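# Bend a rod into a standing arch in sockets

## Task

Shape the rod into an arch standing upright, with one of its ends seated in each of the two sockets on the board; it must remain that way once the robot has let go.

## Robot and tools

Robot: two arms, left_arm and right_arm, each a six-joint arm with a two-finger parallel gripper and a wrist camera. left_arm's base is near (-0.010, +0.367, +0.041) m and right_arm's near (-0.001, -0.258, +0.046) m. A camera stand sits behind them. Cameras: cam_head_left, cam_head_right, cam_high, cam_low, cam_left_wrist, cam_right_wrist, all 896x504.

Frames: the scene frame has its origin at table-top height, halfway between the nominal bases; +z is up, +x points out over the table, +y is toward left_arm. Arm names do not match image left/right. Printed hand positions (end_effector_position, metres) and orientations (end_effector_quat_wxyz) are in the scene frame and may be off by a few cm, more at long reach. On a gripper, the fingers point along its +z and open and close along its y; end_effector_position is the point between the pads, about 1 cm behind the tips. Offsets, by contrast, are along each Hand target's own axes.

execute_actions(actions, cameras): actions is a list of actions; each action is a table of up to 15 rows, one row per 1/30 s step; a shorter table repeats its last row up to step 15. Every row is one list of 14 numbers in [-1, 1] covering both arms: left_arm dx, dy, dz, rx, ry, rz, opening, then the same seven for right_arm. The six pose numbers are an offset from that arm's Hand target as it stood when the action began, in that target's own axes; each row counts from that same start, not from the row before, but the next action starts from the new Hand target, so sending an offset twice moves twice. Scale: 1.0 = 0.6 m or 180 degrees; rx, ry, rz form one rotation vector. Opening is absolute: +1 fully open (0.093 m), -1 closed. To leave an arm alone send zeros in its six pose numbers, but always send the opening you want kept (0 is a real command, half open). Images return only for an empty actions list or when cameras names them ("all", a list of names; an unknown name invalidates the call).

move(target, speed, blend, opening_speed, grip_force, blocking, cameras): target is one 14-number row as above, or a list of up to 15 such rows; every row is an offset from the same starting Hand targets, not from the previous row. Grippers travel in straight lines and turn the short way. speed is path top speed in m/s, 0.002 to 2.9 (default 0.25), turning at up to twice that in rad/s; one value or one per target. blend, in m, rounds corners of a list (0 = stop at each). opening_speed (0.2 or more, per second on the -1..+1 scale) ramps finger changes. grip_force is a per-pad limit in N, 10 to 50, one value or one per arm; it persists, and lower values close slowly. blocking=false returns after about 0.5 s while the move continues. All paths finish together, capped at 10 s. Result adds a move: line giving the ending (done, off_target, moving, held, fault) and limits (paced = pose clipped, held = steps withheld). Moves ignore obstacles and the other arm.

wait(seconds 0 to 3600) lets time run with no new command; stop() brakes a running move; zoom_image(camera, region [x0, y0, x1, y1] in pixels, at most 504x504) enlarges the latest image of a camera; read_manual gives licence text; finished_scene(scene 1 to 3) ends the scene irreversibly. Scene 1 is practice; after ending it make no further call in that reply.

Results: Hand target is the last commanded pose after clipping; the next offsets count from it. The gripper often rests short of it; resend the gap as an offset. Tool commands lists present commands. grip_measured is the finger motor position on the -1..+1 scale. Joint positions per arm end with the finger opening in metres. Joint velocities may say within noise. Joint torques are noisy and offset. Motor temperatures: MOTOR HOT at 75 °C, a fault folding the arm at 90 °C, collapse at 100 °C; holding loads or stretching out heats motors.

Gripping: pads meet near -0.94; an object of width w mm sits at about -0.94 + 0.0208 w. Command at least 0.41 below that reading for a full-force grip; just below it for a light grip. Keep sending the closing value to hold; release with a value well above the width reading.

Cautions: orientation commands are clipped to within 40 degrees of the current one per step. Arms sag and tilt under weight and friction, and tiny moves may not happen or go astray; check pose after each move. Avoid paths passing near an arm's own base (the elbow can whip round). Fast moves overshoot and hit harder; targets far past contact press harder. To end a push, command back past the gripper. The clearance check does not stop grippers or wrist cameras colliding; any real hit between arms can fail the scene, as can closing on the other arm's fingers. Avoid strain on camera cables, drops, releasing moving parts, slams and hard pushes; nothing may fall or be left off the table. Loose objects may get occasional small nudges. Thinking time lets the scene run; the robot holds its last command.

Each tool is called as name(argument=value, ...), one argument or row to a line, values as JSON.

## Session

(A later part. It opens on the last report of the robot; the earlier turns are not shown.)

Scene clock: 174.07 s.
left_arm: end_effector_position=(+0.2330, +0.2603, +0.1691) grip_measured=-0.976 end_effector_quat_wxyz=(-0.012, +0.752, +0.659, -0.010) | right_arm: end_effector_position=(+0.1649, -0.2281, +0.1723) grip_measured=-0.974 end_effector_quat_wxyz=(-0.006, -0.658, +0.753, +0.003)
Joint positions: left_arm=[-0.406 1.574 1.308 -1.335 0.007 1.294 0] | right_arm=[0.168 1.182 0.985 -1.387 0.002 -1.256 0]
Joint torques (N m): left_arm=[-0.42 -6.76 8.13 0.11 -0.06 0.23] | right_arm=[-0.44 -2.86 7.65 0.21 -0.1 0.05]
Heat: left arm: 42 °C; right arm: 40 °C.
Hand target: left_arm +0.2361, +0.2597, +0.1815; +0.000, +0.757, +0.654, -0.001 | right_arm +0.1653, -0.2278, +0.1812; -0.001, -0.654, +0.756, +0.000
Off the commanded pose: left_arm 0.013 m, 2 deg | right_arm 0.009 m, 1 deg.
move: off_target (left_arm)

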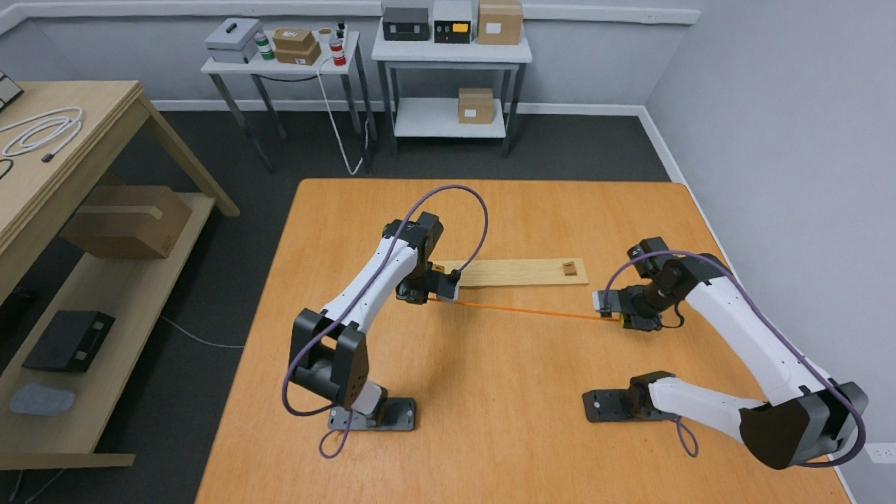

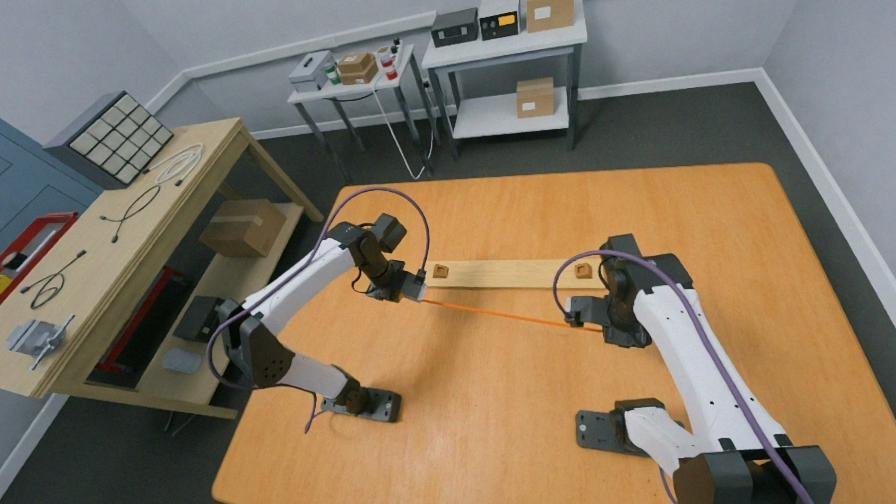

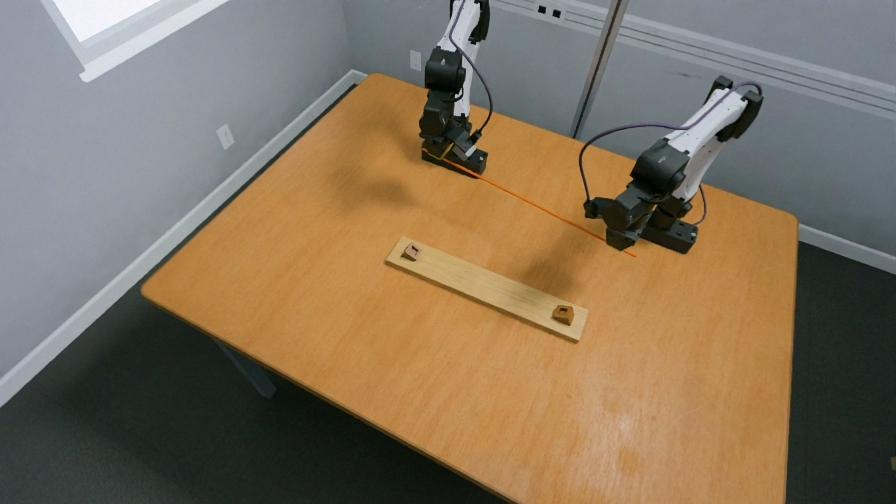

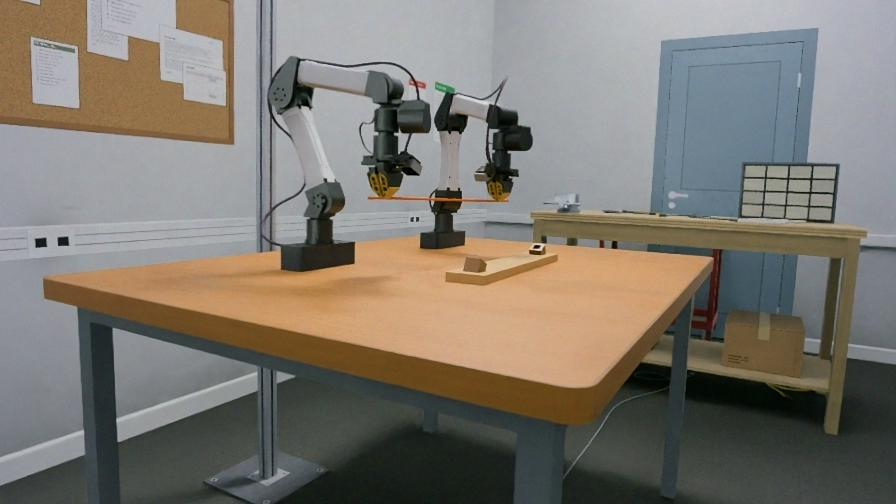

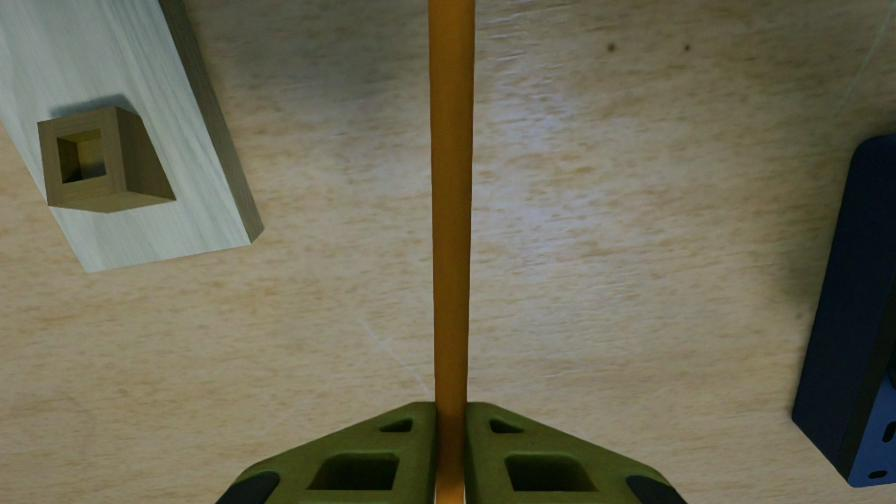

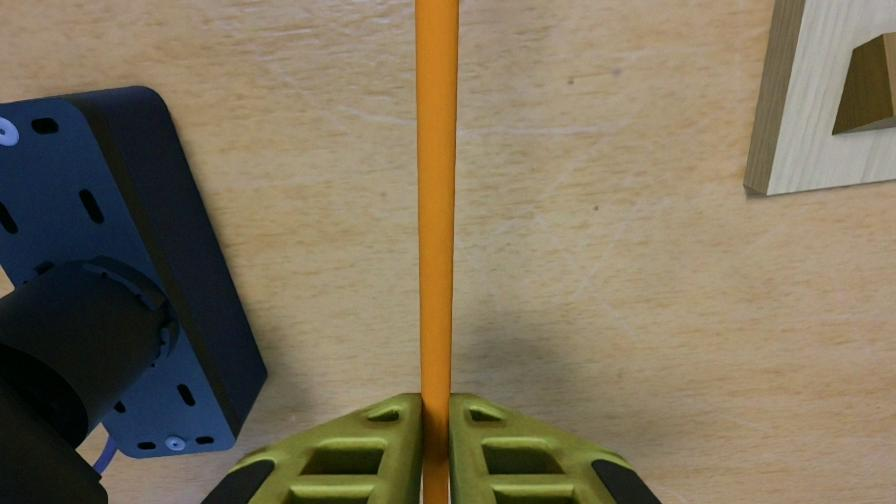

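move(
  target=[0.0298,0.2365,-0.0308,0,0,-0.0324,-1.0,-0.0337,-0.3183,-0.0313,0,0,-0.0324,-1.0],
  speed=0.2,
  cameras=["all"],
)

Scene clock: 204.73 s.
left_arm: end_effector_position=(+0.3752, +0.2566, +0.1919) grip_measured=-0.976 end_effector_quat_wxyz=(-0.007, +0.718, +0.696, -0.005) | right_arm: end_effector_position=(+0.3540, -0.2332, +0.1931) grip_measured=-0.974 end_effector_quat_wxyz=(+0.005, +0.690, -0.724, -0.002)
Joint positions: left_arm=[-0.276 2.127 2.112 -1.573 0.002 1.325 0] | right_arm=[0.059 1.91 1.777 -1.449 0.003 -1.452 0]
Joint torques (N m): left_arm=[-0.02 -9.22 8.21 0.2 -0.01 0.24] | right_arm=[-1.02 -7.16 7.87 0.27 -0.14 -0.17]
Heat: left arm: 43 °C; right arm: 44 °C.
Hand target: left_arm +0.3792, +0.2568, +0.1997; +0.000, +0.722, +0.692, -0.001 | right_arm +0.3572, -0.2353, +0.2000; +0.000, +0.692, -0.722, +0.000
Off the commanded pose: left_arm 0.009 m, 1 deg | right_arm 0.008 m, 1 deg.
joint sent to its limit (left arm) — joint 4 (wrist pitch), lower limit. The joint targets still meet the commanded pose.
move: done

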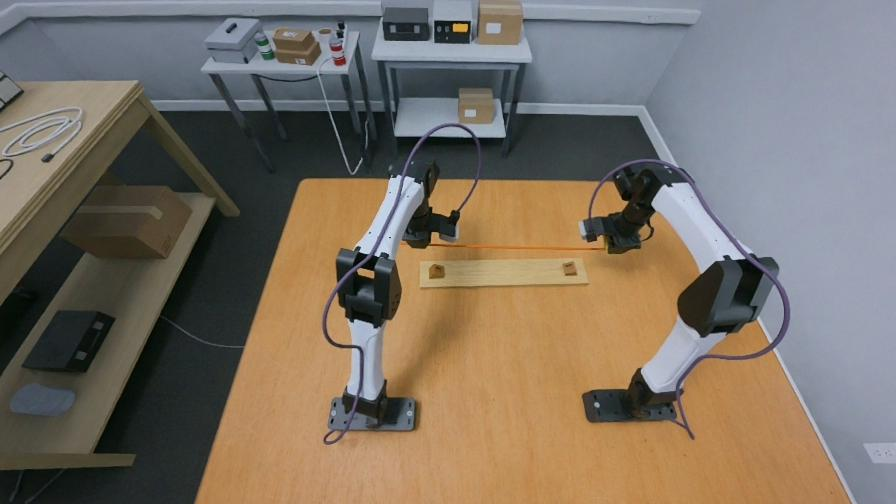

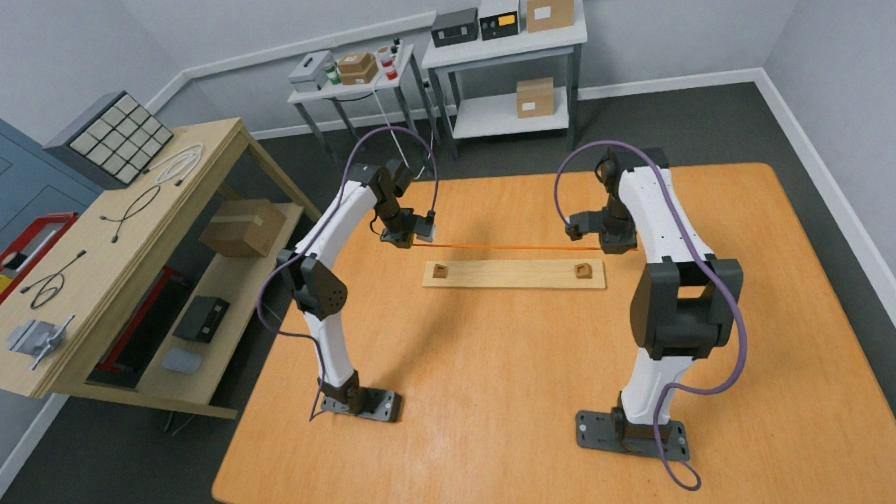

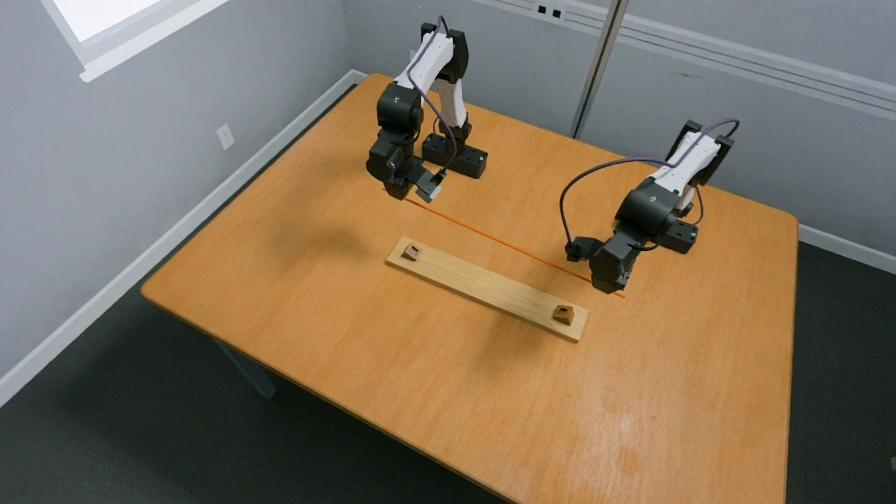

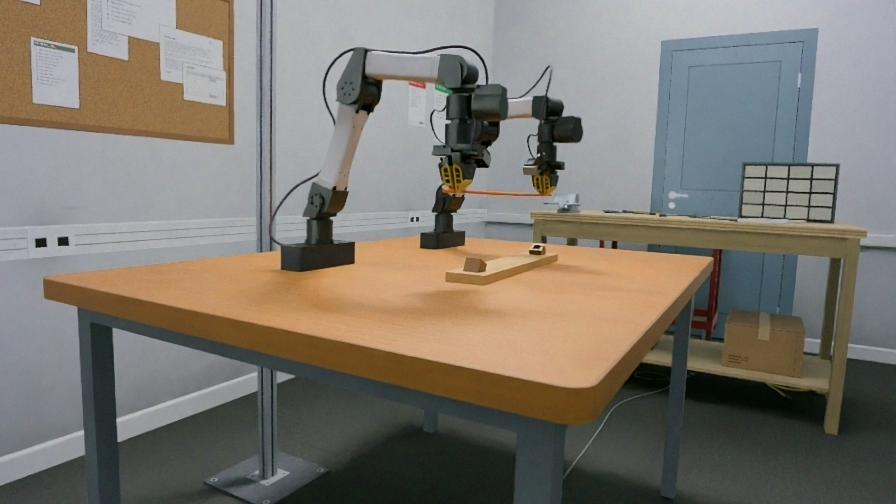

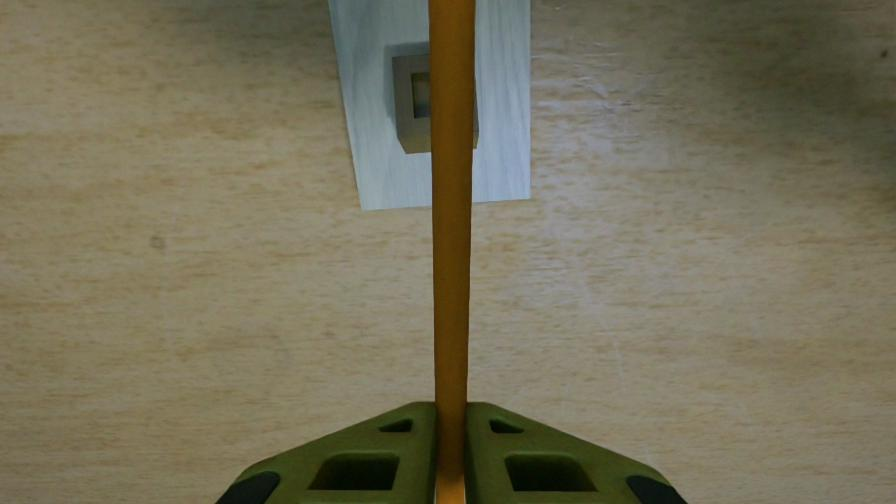

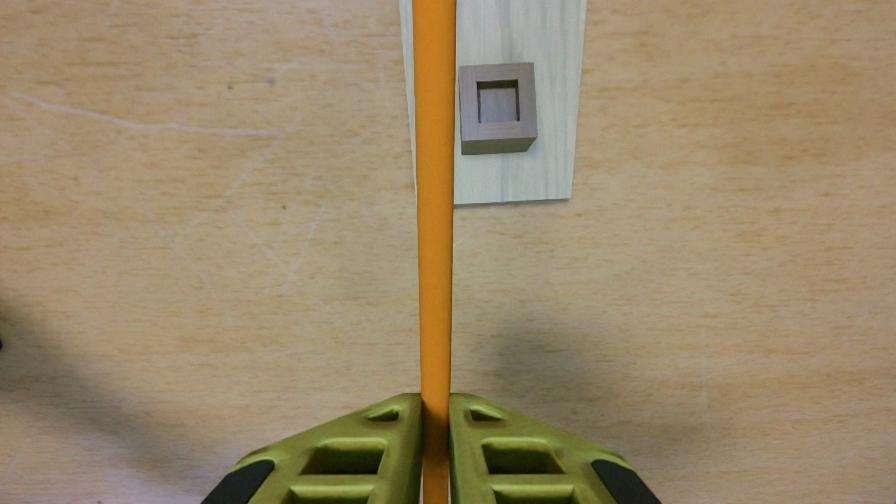

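move(
  target=[
    [-0.016,0.007,0,-0.0032,-0.1111,-0.0182,-1,-0.006,-0.0495,0,-0.0032,-0.1111,-0.0182,-1],
    [-0.0518,0.0085,0,-0.0067,-0.2333,-0.0175,-1,-0.0418,-0.048,0,-0.0067,-0.2333,-0.0175,-1],
    [-0.1143,0.0112,0,-0.01,-0.3499,-0.0165,-1,-0.1042,-0.0453,0,-0.01,-0.3499,-0.0165,-1],
  ],
  speed=0.15,
  blend=0.02,
  cameras=["all"],
)

Scene clock: 247.53 s.
left_arm: end_effector_position=(+0.3860, +0.1998, +0.1749) grip_measured=-0.976 end_effector_quat_wxyz=(+0.339, +0.598, +0.632, -0.359) | right_arm: end_effector_position=(+0.3909, -0.1871, +0.1923) grip_measured=-0.974 end_effector_quat_wxyz=(-0.348, +0.626, -0.610, -0.338)
Joint positions: left_arm=[-0.055 2.058 1.608 -1.028 1.03 1.407 0] | right_arm=[-0.193 2.165 1.823 -1.508 -0.988 -1.929 0]
Joint torques (N m): left_arm=[-1.78 -12.83 4.77 0.76 1.07 0] | right_arm=[0.66 -8.32 4.11 -0.42 -1.41 -0.21]
Motor temperatures (°C): left_arm=[30 47 45 31 28 29 31] | right_arm=[28 40 43 35 30 31 30]
Heat: left arm: 47 °C; right arm: 43 °C.
Hand target: left_arm +0.3828, +0.1881, +0.1998; +0.372, +0.598, +0.607, -0.368 | right_arm +0.3870, -0.1740, +0.1999; -0.366, +0.608, -0.599, -0.372
Off the commanded pose: left_arm 0.028 m, 5 deg | right_arm 0.016 m, 5 deg.
move: off_target (left_arm, right_arm)

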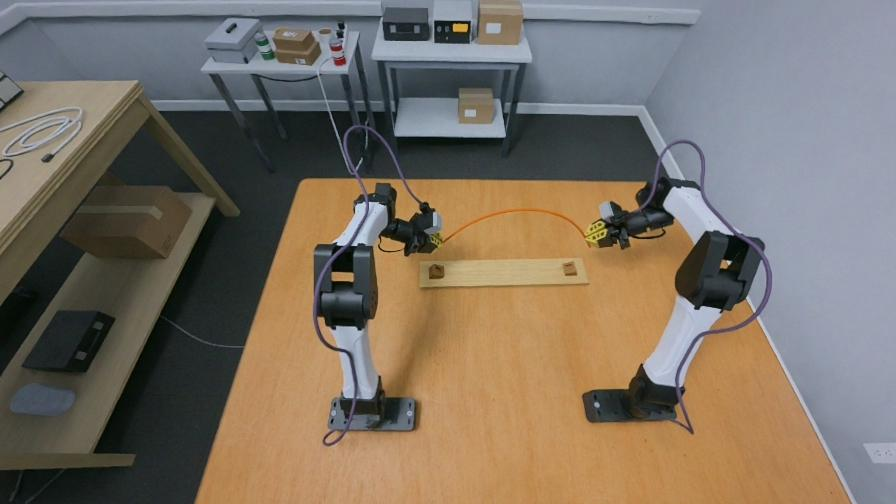

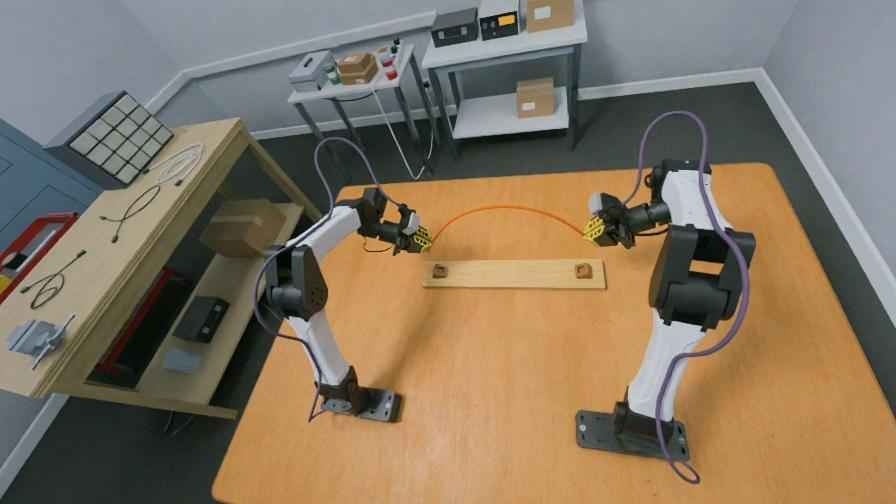

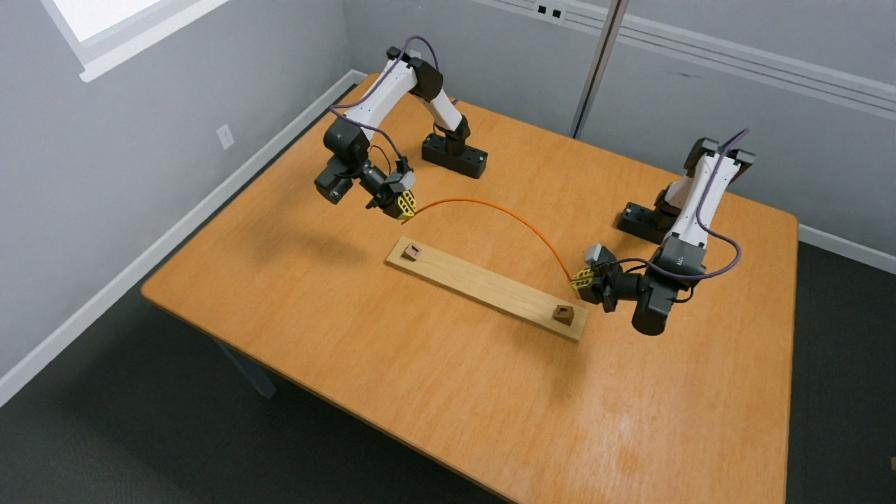

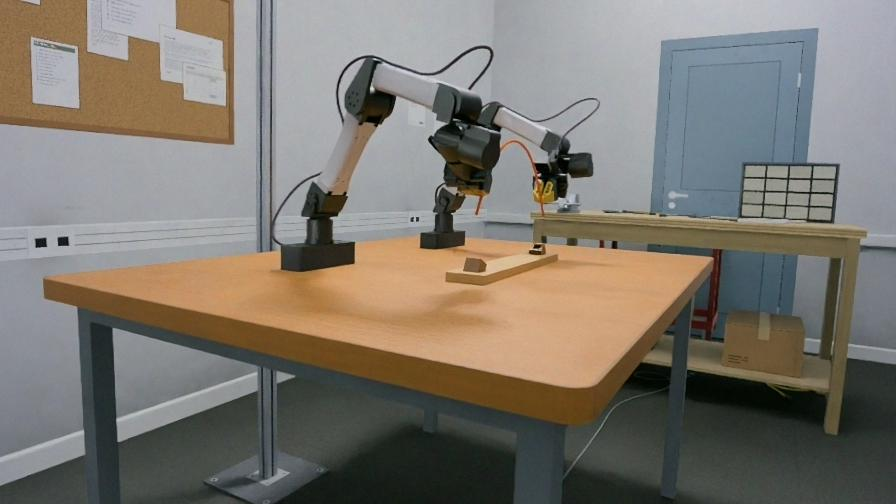

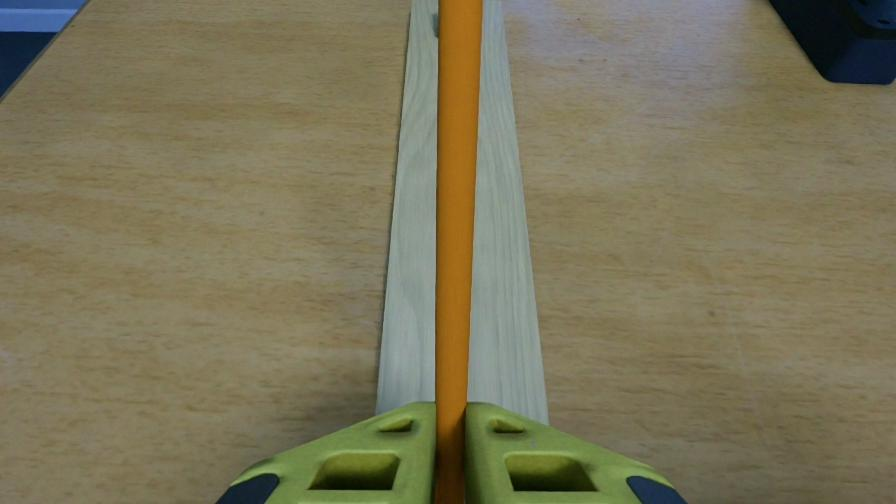

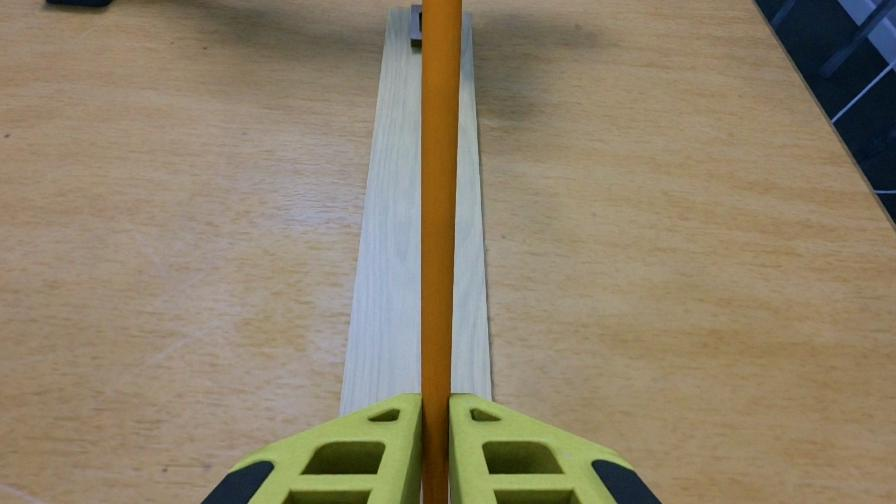

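zoom_image(
  camera="cam_head_left",
  region=[400, 190, 640, 300],
)

zoom_image(
  camera="cam_high",
  region=[370, 180, 620, 345],
)

zoom_image(
  camera="cam_low",
  region=[420, 120, 600, 300],
)

zoom_image(
  camera="cam_head_right",
  region=[400, 190, 640, 300],
)

Scaled by 2.100 from the camera's image (finer frame: 1280x720).

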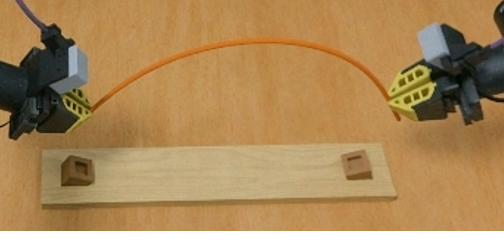

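Scaled by 2.016 from the camera's image (finer frame: 1280x720).

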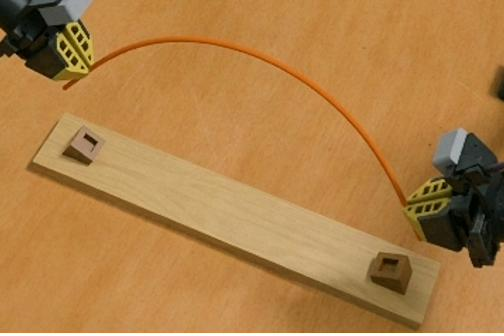

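Scaled by 2.800 from the camera's image (finer frame: 1280x720).

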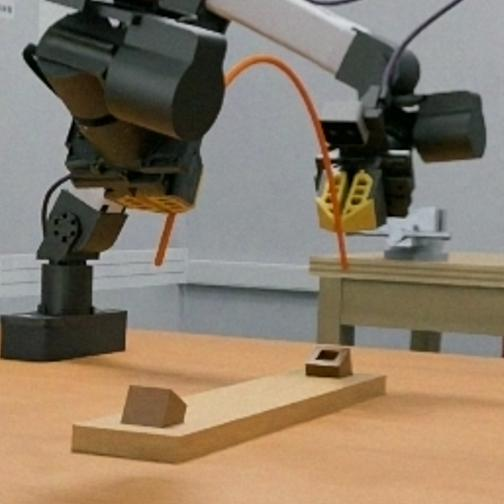

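Scaled by 2.100 from the camera's image (finer frame: 1280x720).

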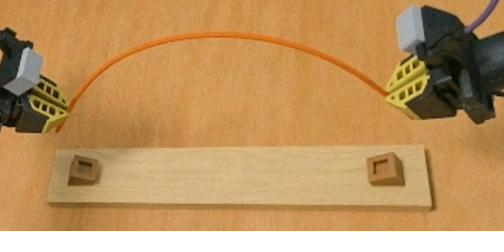

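move(
  target=[0.0235,-0.0075,0.0643,0,-0.02,0,-1,0.052,0.013,0.0888,0,-0.02,0,-1],
  speed=0.08,
  cameras=["all"],
)

zoom_image(
  camera="cam_high",
  region=[370, 180, 620, 345],
)

zoom_image(
  camera="cam_low",
  region=[420, 120, 600, 300],
)

zoom_image(
  camera="cam_head_left",
  region=[400, 190, 640, 300],
)

zoom_image(
  camera="cam_head_right",
  region=[400, 190, 640, 300],
)

Scene clock: 285.73 s.
left_arm: end_effector_position=(+0.3851, +0.1771, +0.1449) grip_measured=-0.976 end_effector_quat_wxyz=(+0.364, +0.577, +0.627, -0.375) | right_arm: end_effector_position=(+0.3802, -0.1612, +0.1398) grip_measured=-0.974 end_effector_quat_wxyz=(-0.367, +0.603, -0.605, -0.369)
Joint positions: left_arm=[-0.099 2.05 1.423 -0.696 1.085 1.237 0] | right_arm=[-0.149 2.169 1.567 -1.233 -1.076 -1.864 0]
Joint torques (N m): left_arm=[-3.33 -12.68 4.78 1.08 0.99 -0.02] | right_arm=[2.85 -8.9 3.81 0.07 -1.38 -0.03]
Motor temperatures (°C): left_arm=[30 61 44 31 30 29 31] | right_arm=[28 41 41 34 33 31 30]
Heat: left arm: 61 °C; right arm: 41 °C.
Hand target: left_arm +0.3787, +0.1601, +0.1697; +0.391, +0.586, +0.595, -0.386 | right_arm +0.3787, -0.1408, +0.1480; -0.385, +0.596, -0.587, -0.391
Off the commanded pose: left_arm 0.031 m, 5 deg | right_arm 0.022 m, 4 deg.
move: off_target (left_arm, right_arm)

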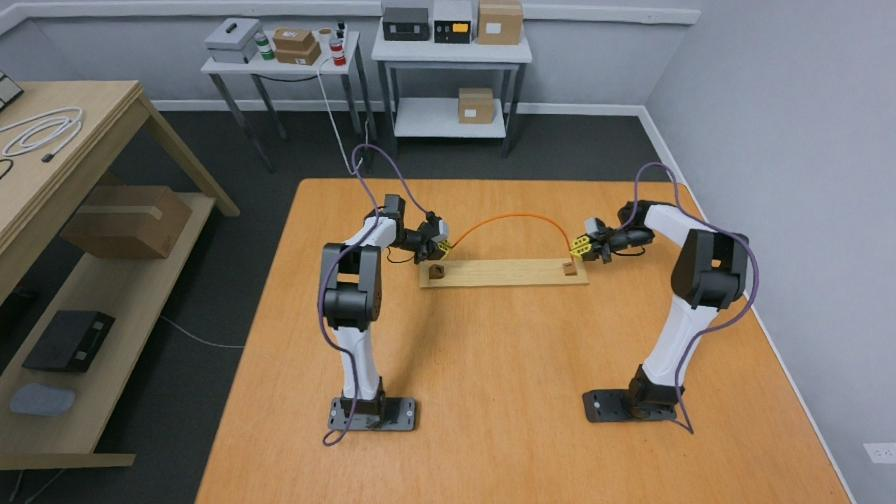

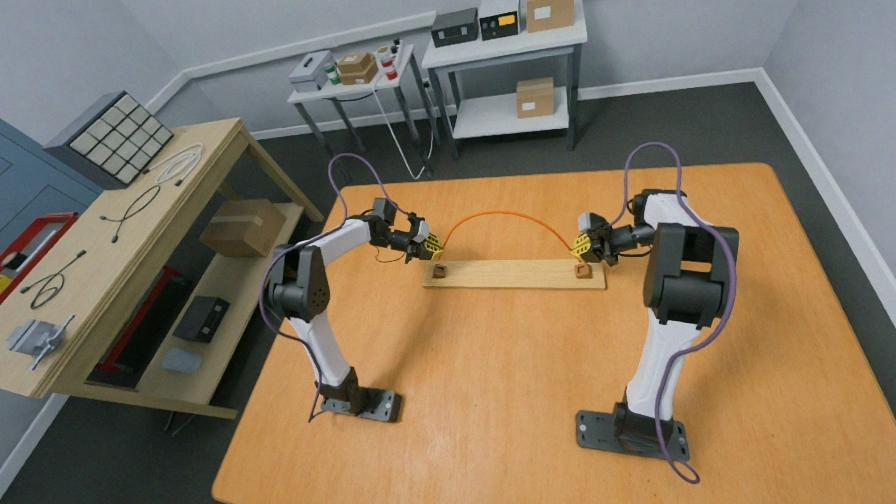

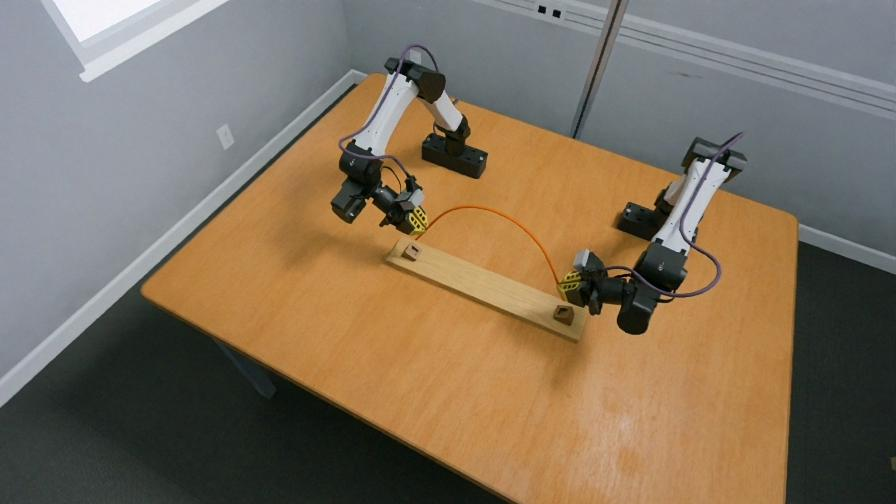

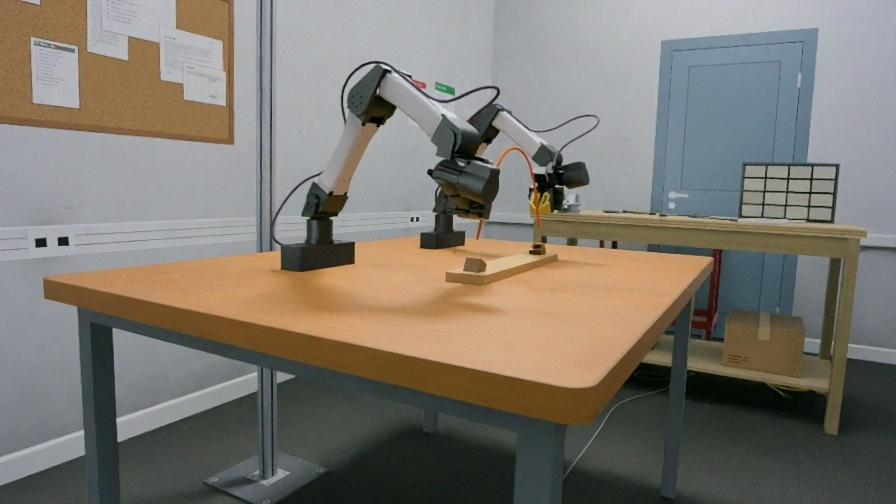

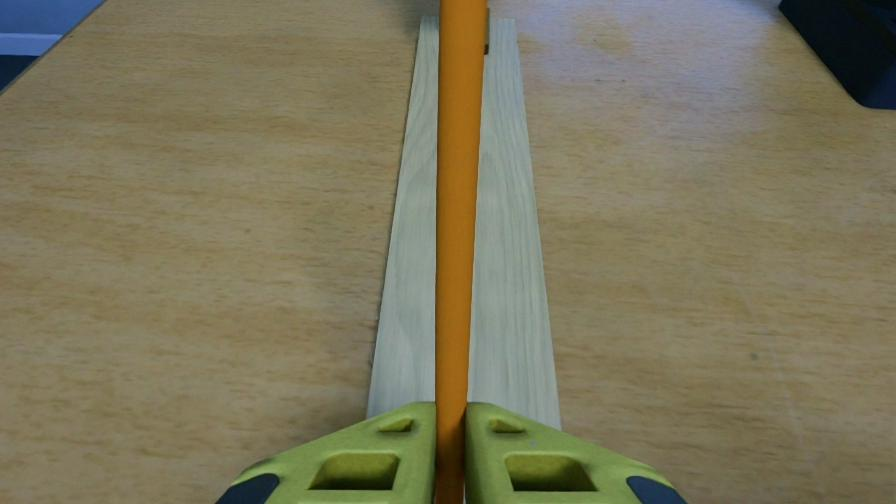

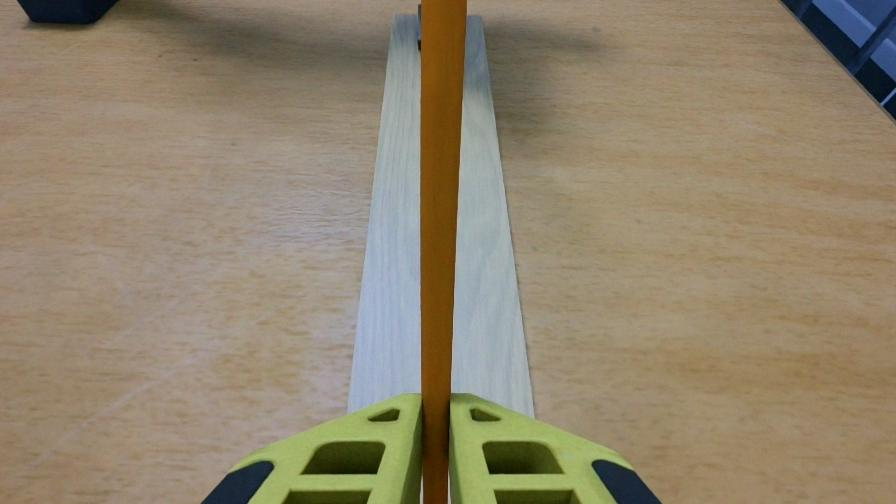

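Scaled by 2.016 from the camera's image (finer frame: 1280x720).

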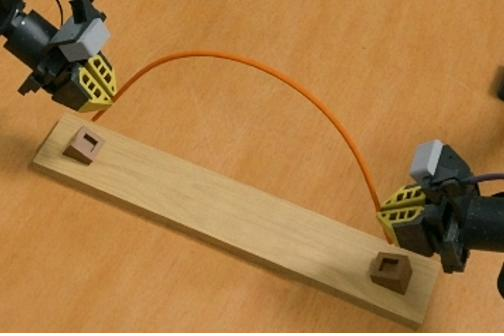

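Scaled by 2.800 from the camera's image (finer frame: 1280x720).

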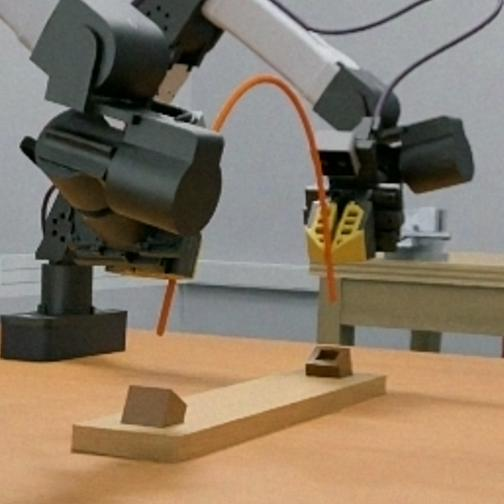

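Scaled by 2.100 from the camera's image (finer frame: 1280x720).

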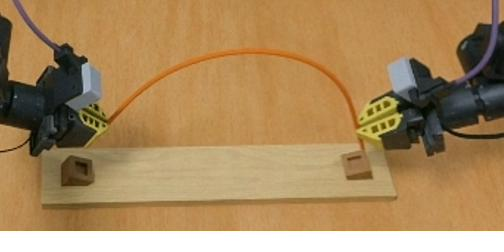

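Scaled by 2.100 from the camera's image (finer frame: 1280x720).

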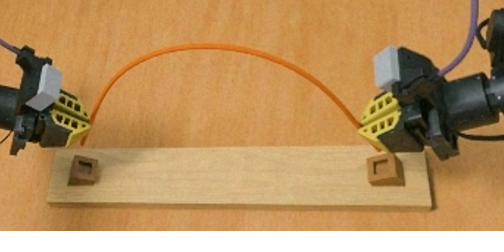

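move(
  target=[0.0612,-0.0067,0.0263,0,0,0,-1,0.0612,-0.0033,0.0267,0,0,0,-1],
  speed=0.08,
  cameras=["all"],
)

zoom_image(
  camera="cam_low",
  region=[420, 150, 600, 300],
)

zoom_image(
  camera="cam_high",
  region=[370, 180, 620, 345],
)

zoom_image(
  camera="cam_head_right",
  region=[400, 220, 640, 300],
)

Scene clock: 302.07 s.
left_arm: end_effector_position=(+0.3814, +0.1773, +0.1237) grip_measured=-0.976 end_effector_quat_wxyz=(+0.380, +0.582, +0.619, -0.364) | right_arm: end_effector_position=(+0.3831, -0.1614, +0.1013) grip_measured=-0.974 end_effector_quat_wxyz=(-0.370, +0.604, -0.603, -0.367)
Joint positions: left_arm=[-0.099 2.05 1.32 -0.544 1.086 1.228 0] | right_arm=[-0.149 2.236 1.511 -1.101 -1.079 -1.862 0]
Joint torques (N m): left_arm=[-3.52 -8.83 4.63 1.19 0.95 0.02] | right_arm=[2.93 -8.54 3.66 0.06 -1.36 0.04]
Motor temperatures (°C): left_arm=[30 57 43 31 30 29 31] | right_arm=[29 43 41 34 33 31 30]
Heat: left arm: 57 °C; right arm: 43 °C.
Hand target: left_arm +0.3747, +0.1601, +0.1298; +0.391, +0.586, +0.595, -0.386 | right_arm +0.3806, -0.1407, +0.1078; -0.385, +0.596, -0.587, -0.391
Off the commanded pose: left_arm 0.020 m, 4 deg | right_arm 0.022 m, 4 deg.
move: off_target (left_arm, right_arm)

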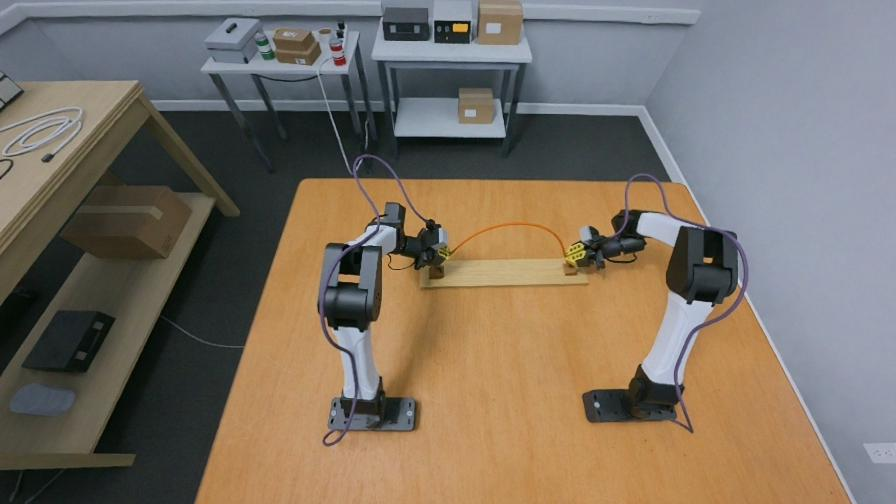

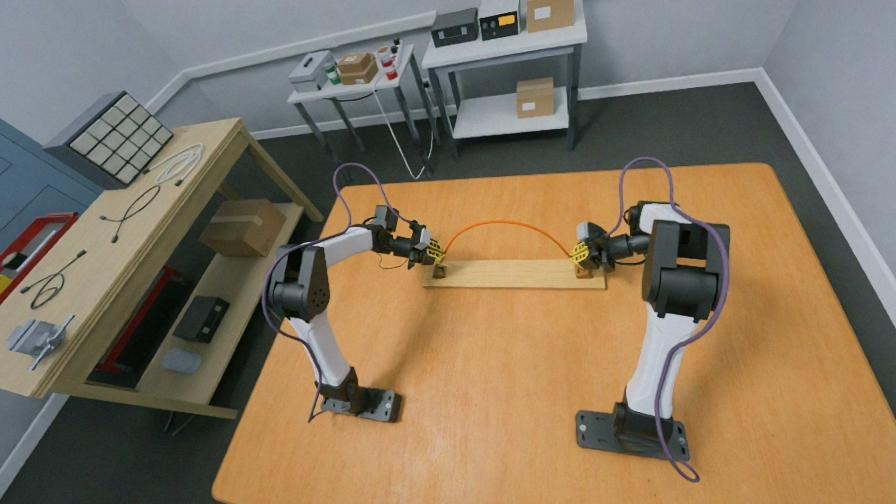

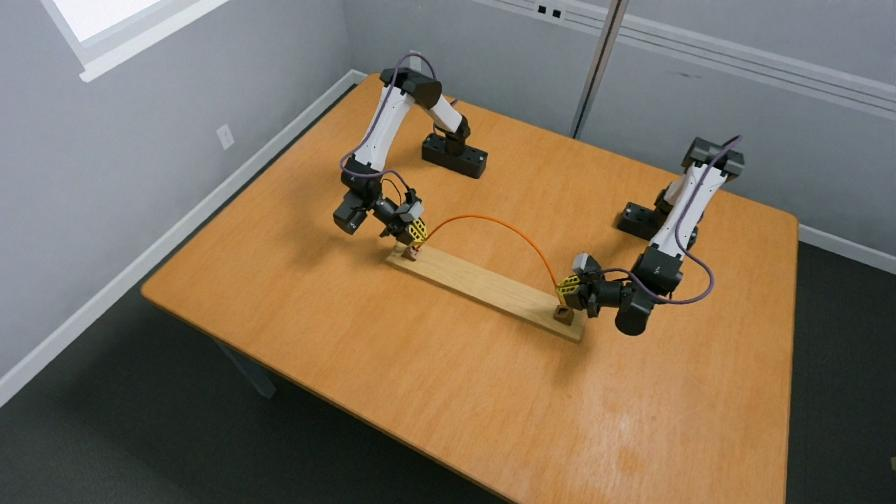

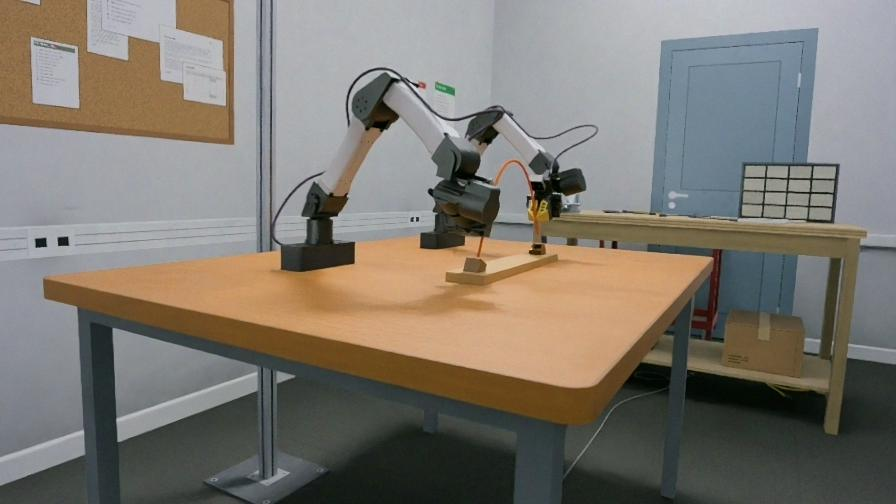

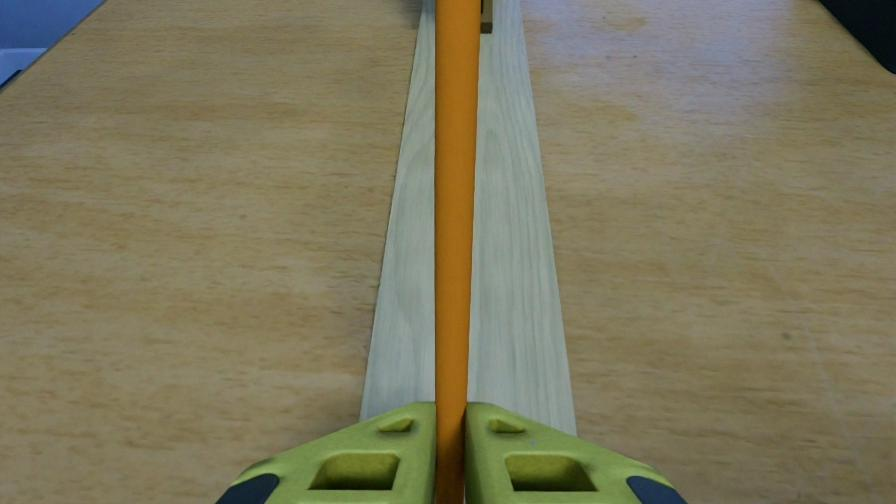

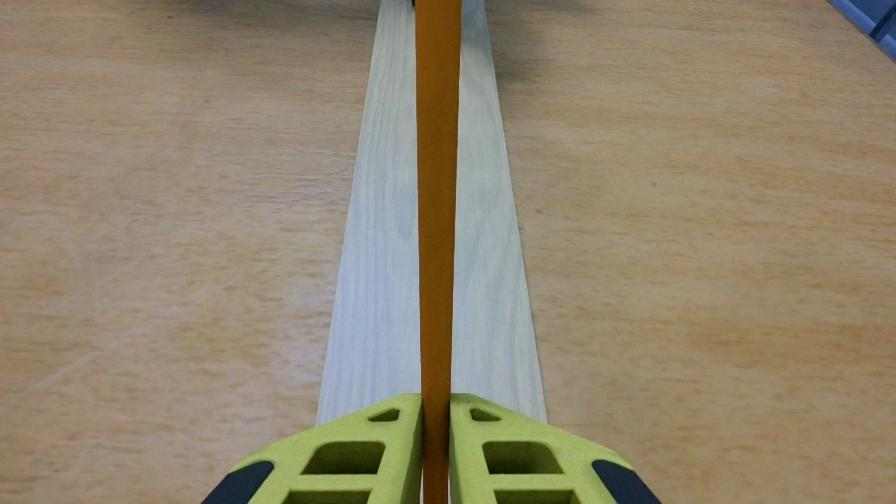

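Scaled by 2.800 from the camera's image (finer frame: 1280x720).

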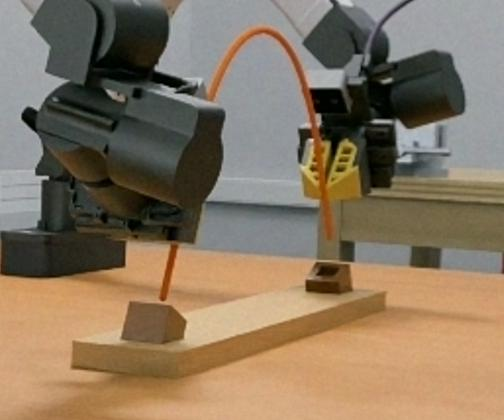

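Scaled by 2.016 from the camera's image (finer frame: 1280x720).

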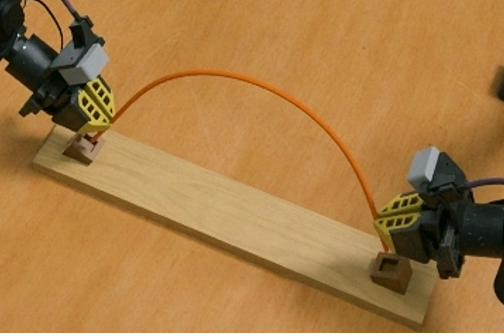

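Scaled by 2.100 from the camera's image (finer frame: 1280x720).

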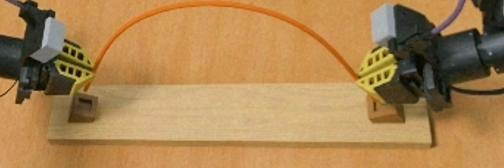

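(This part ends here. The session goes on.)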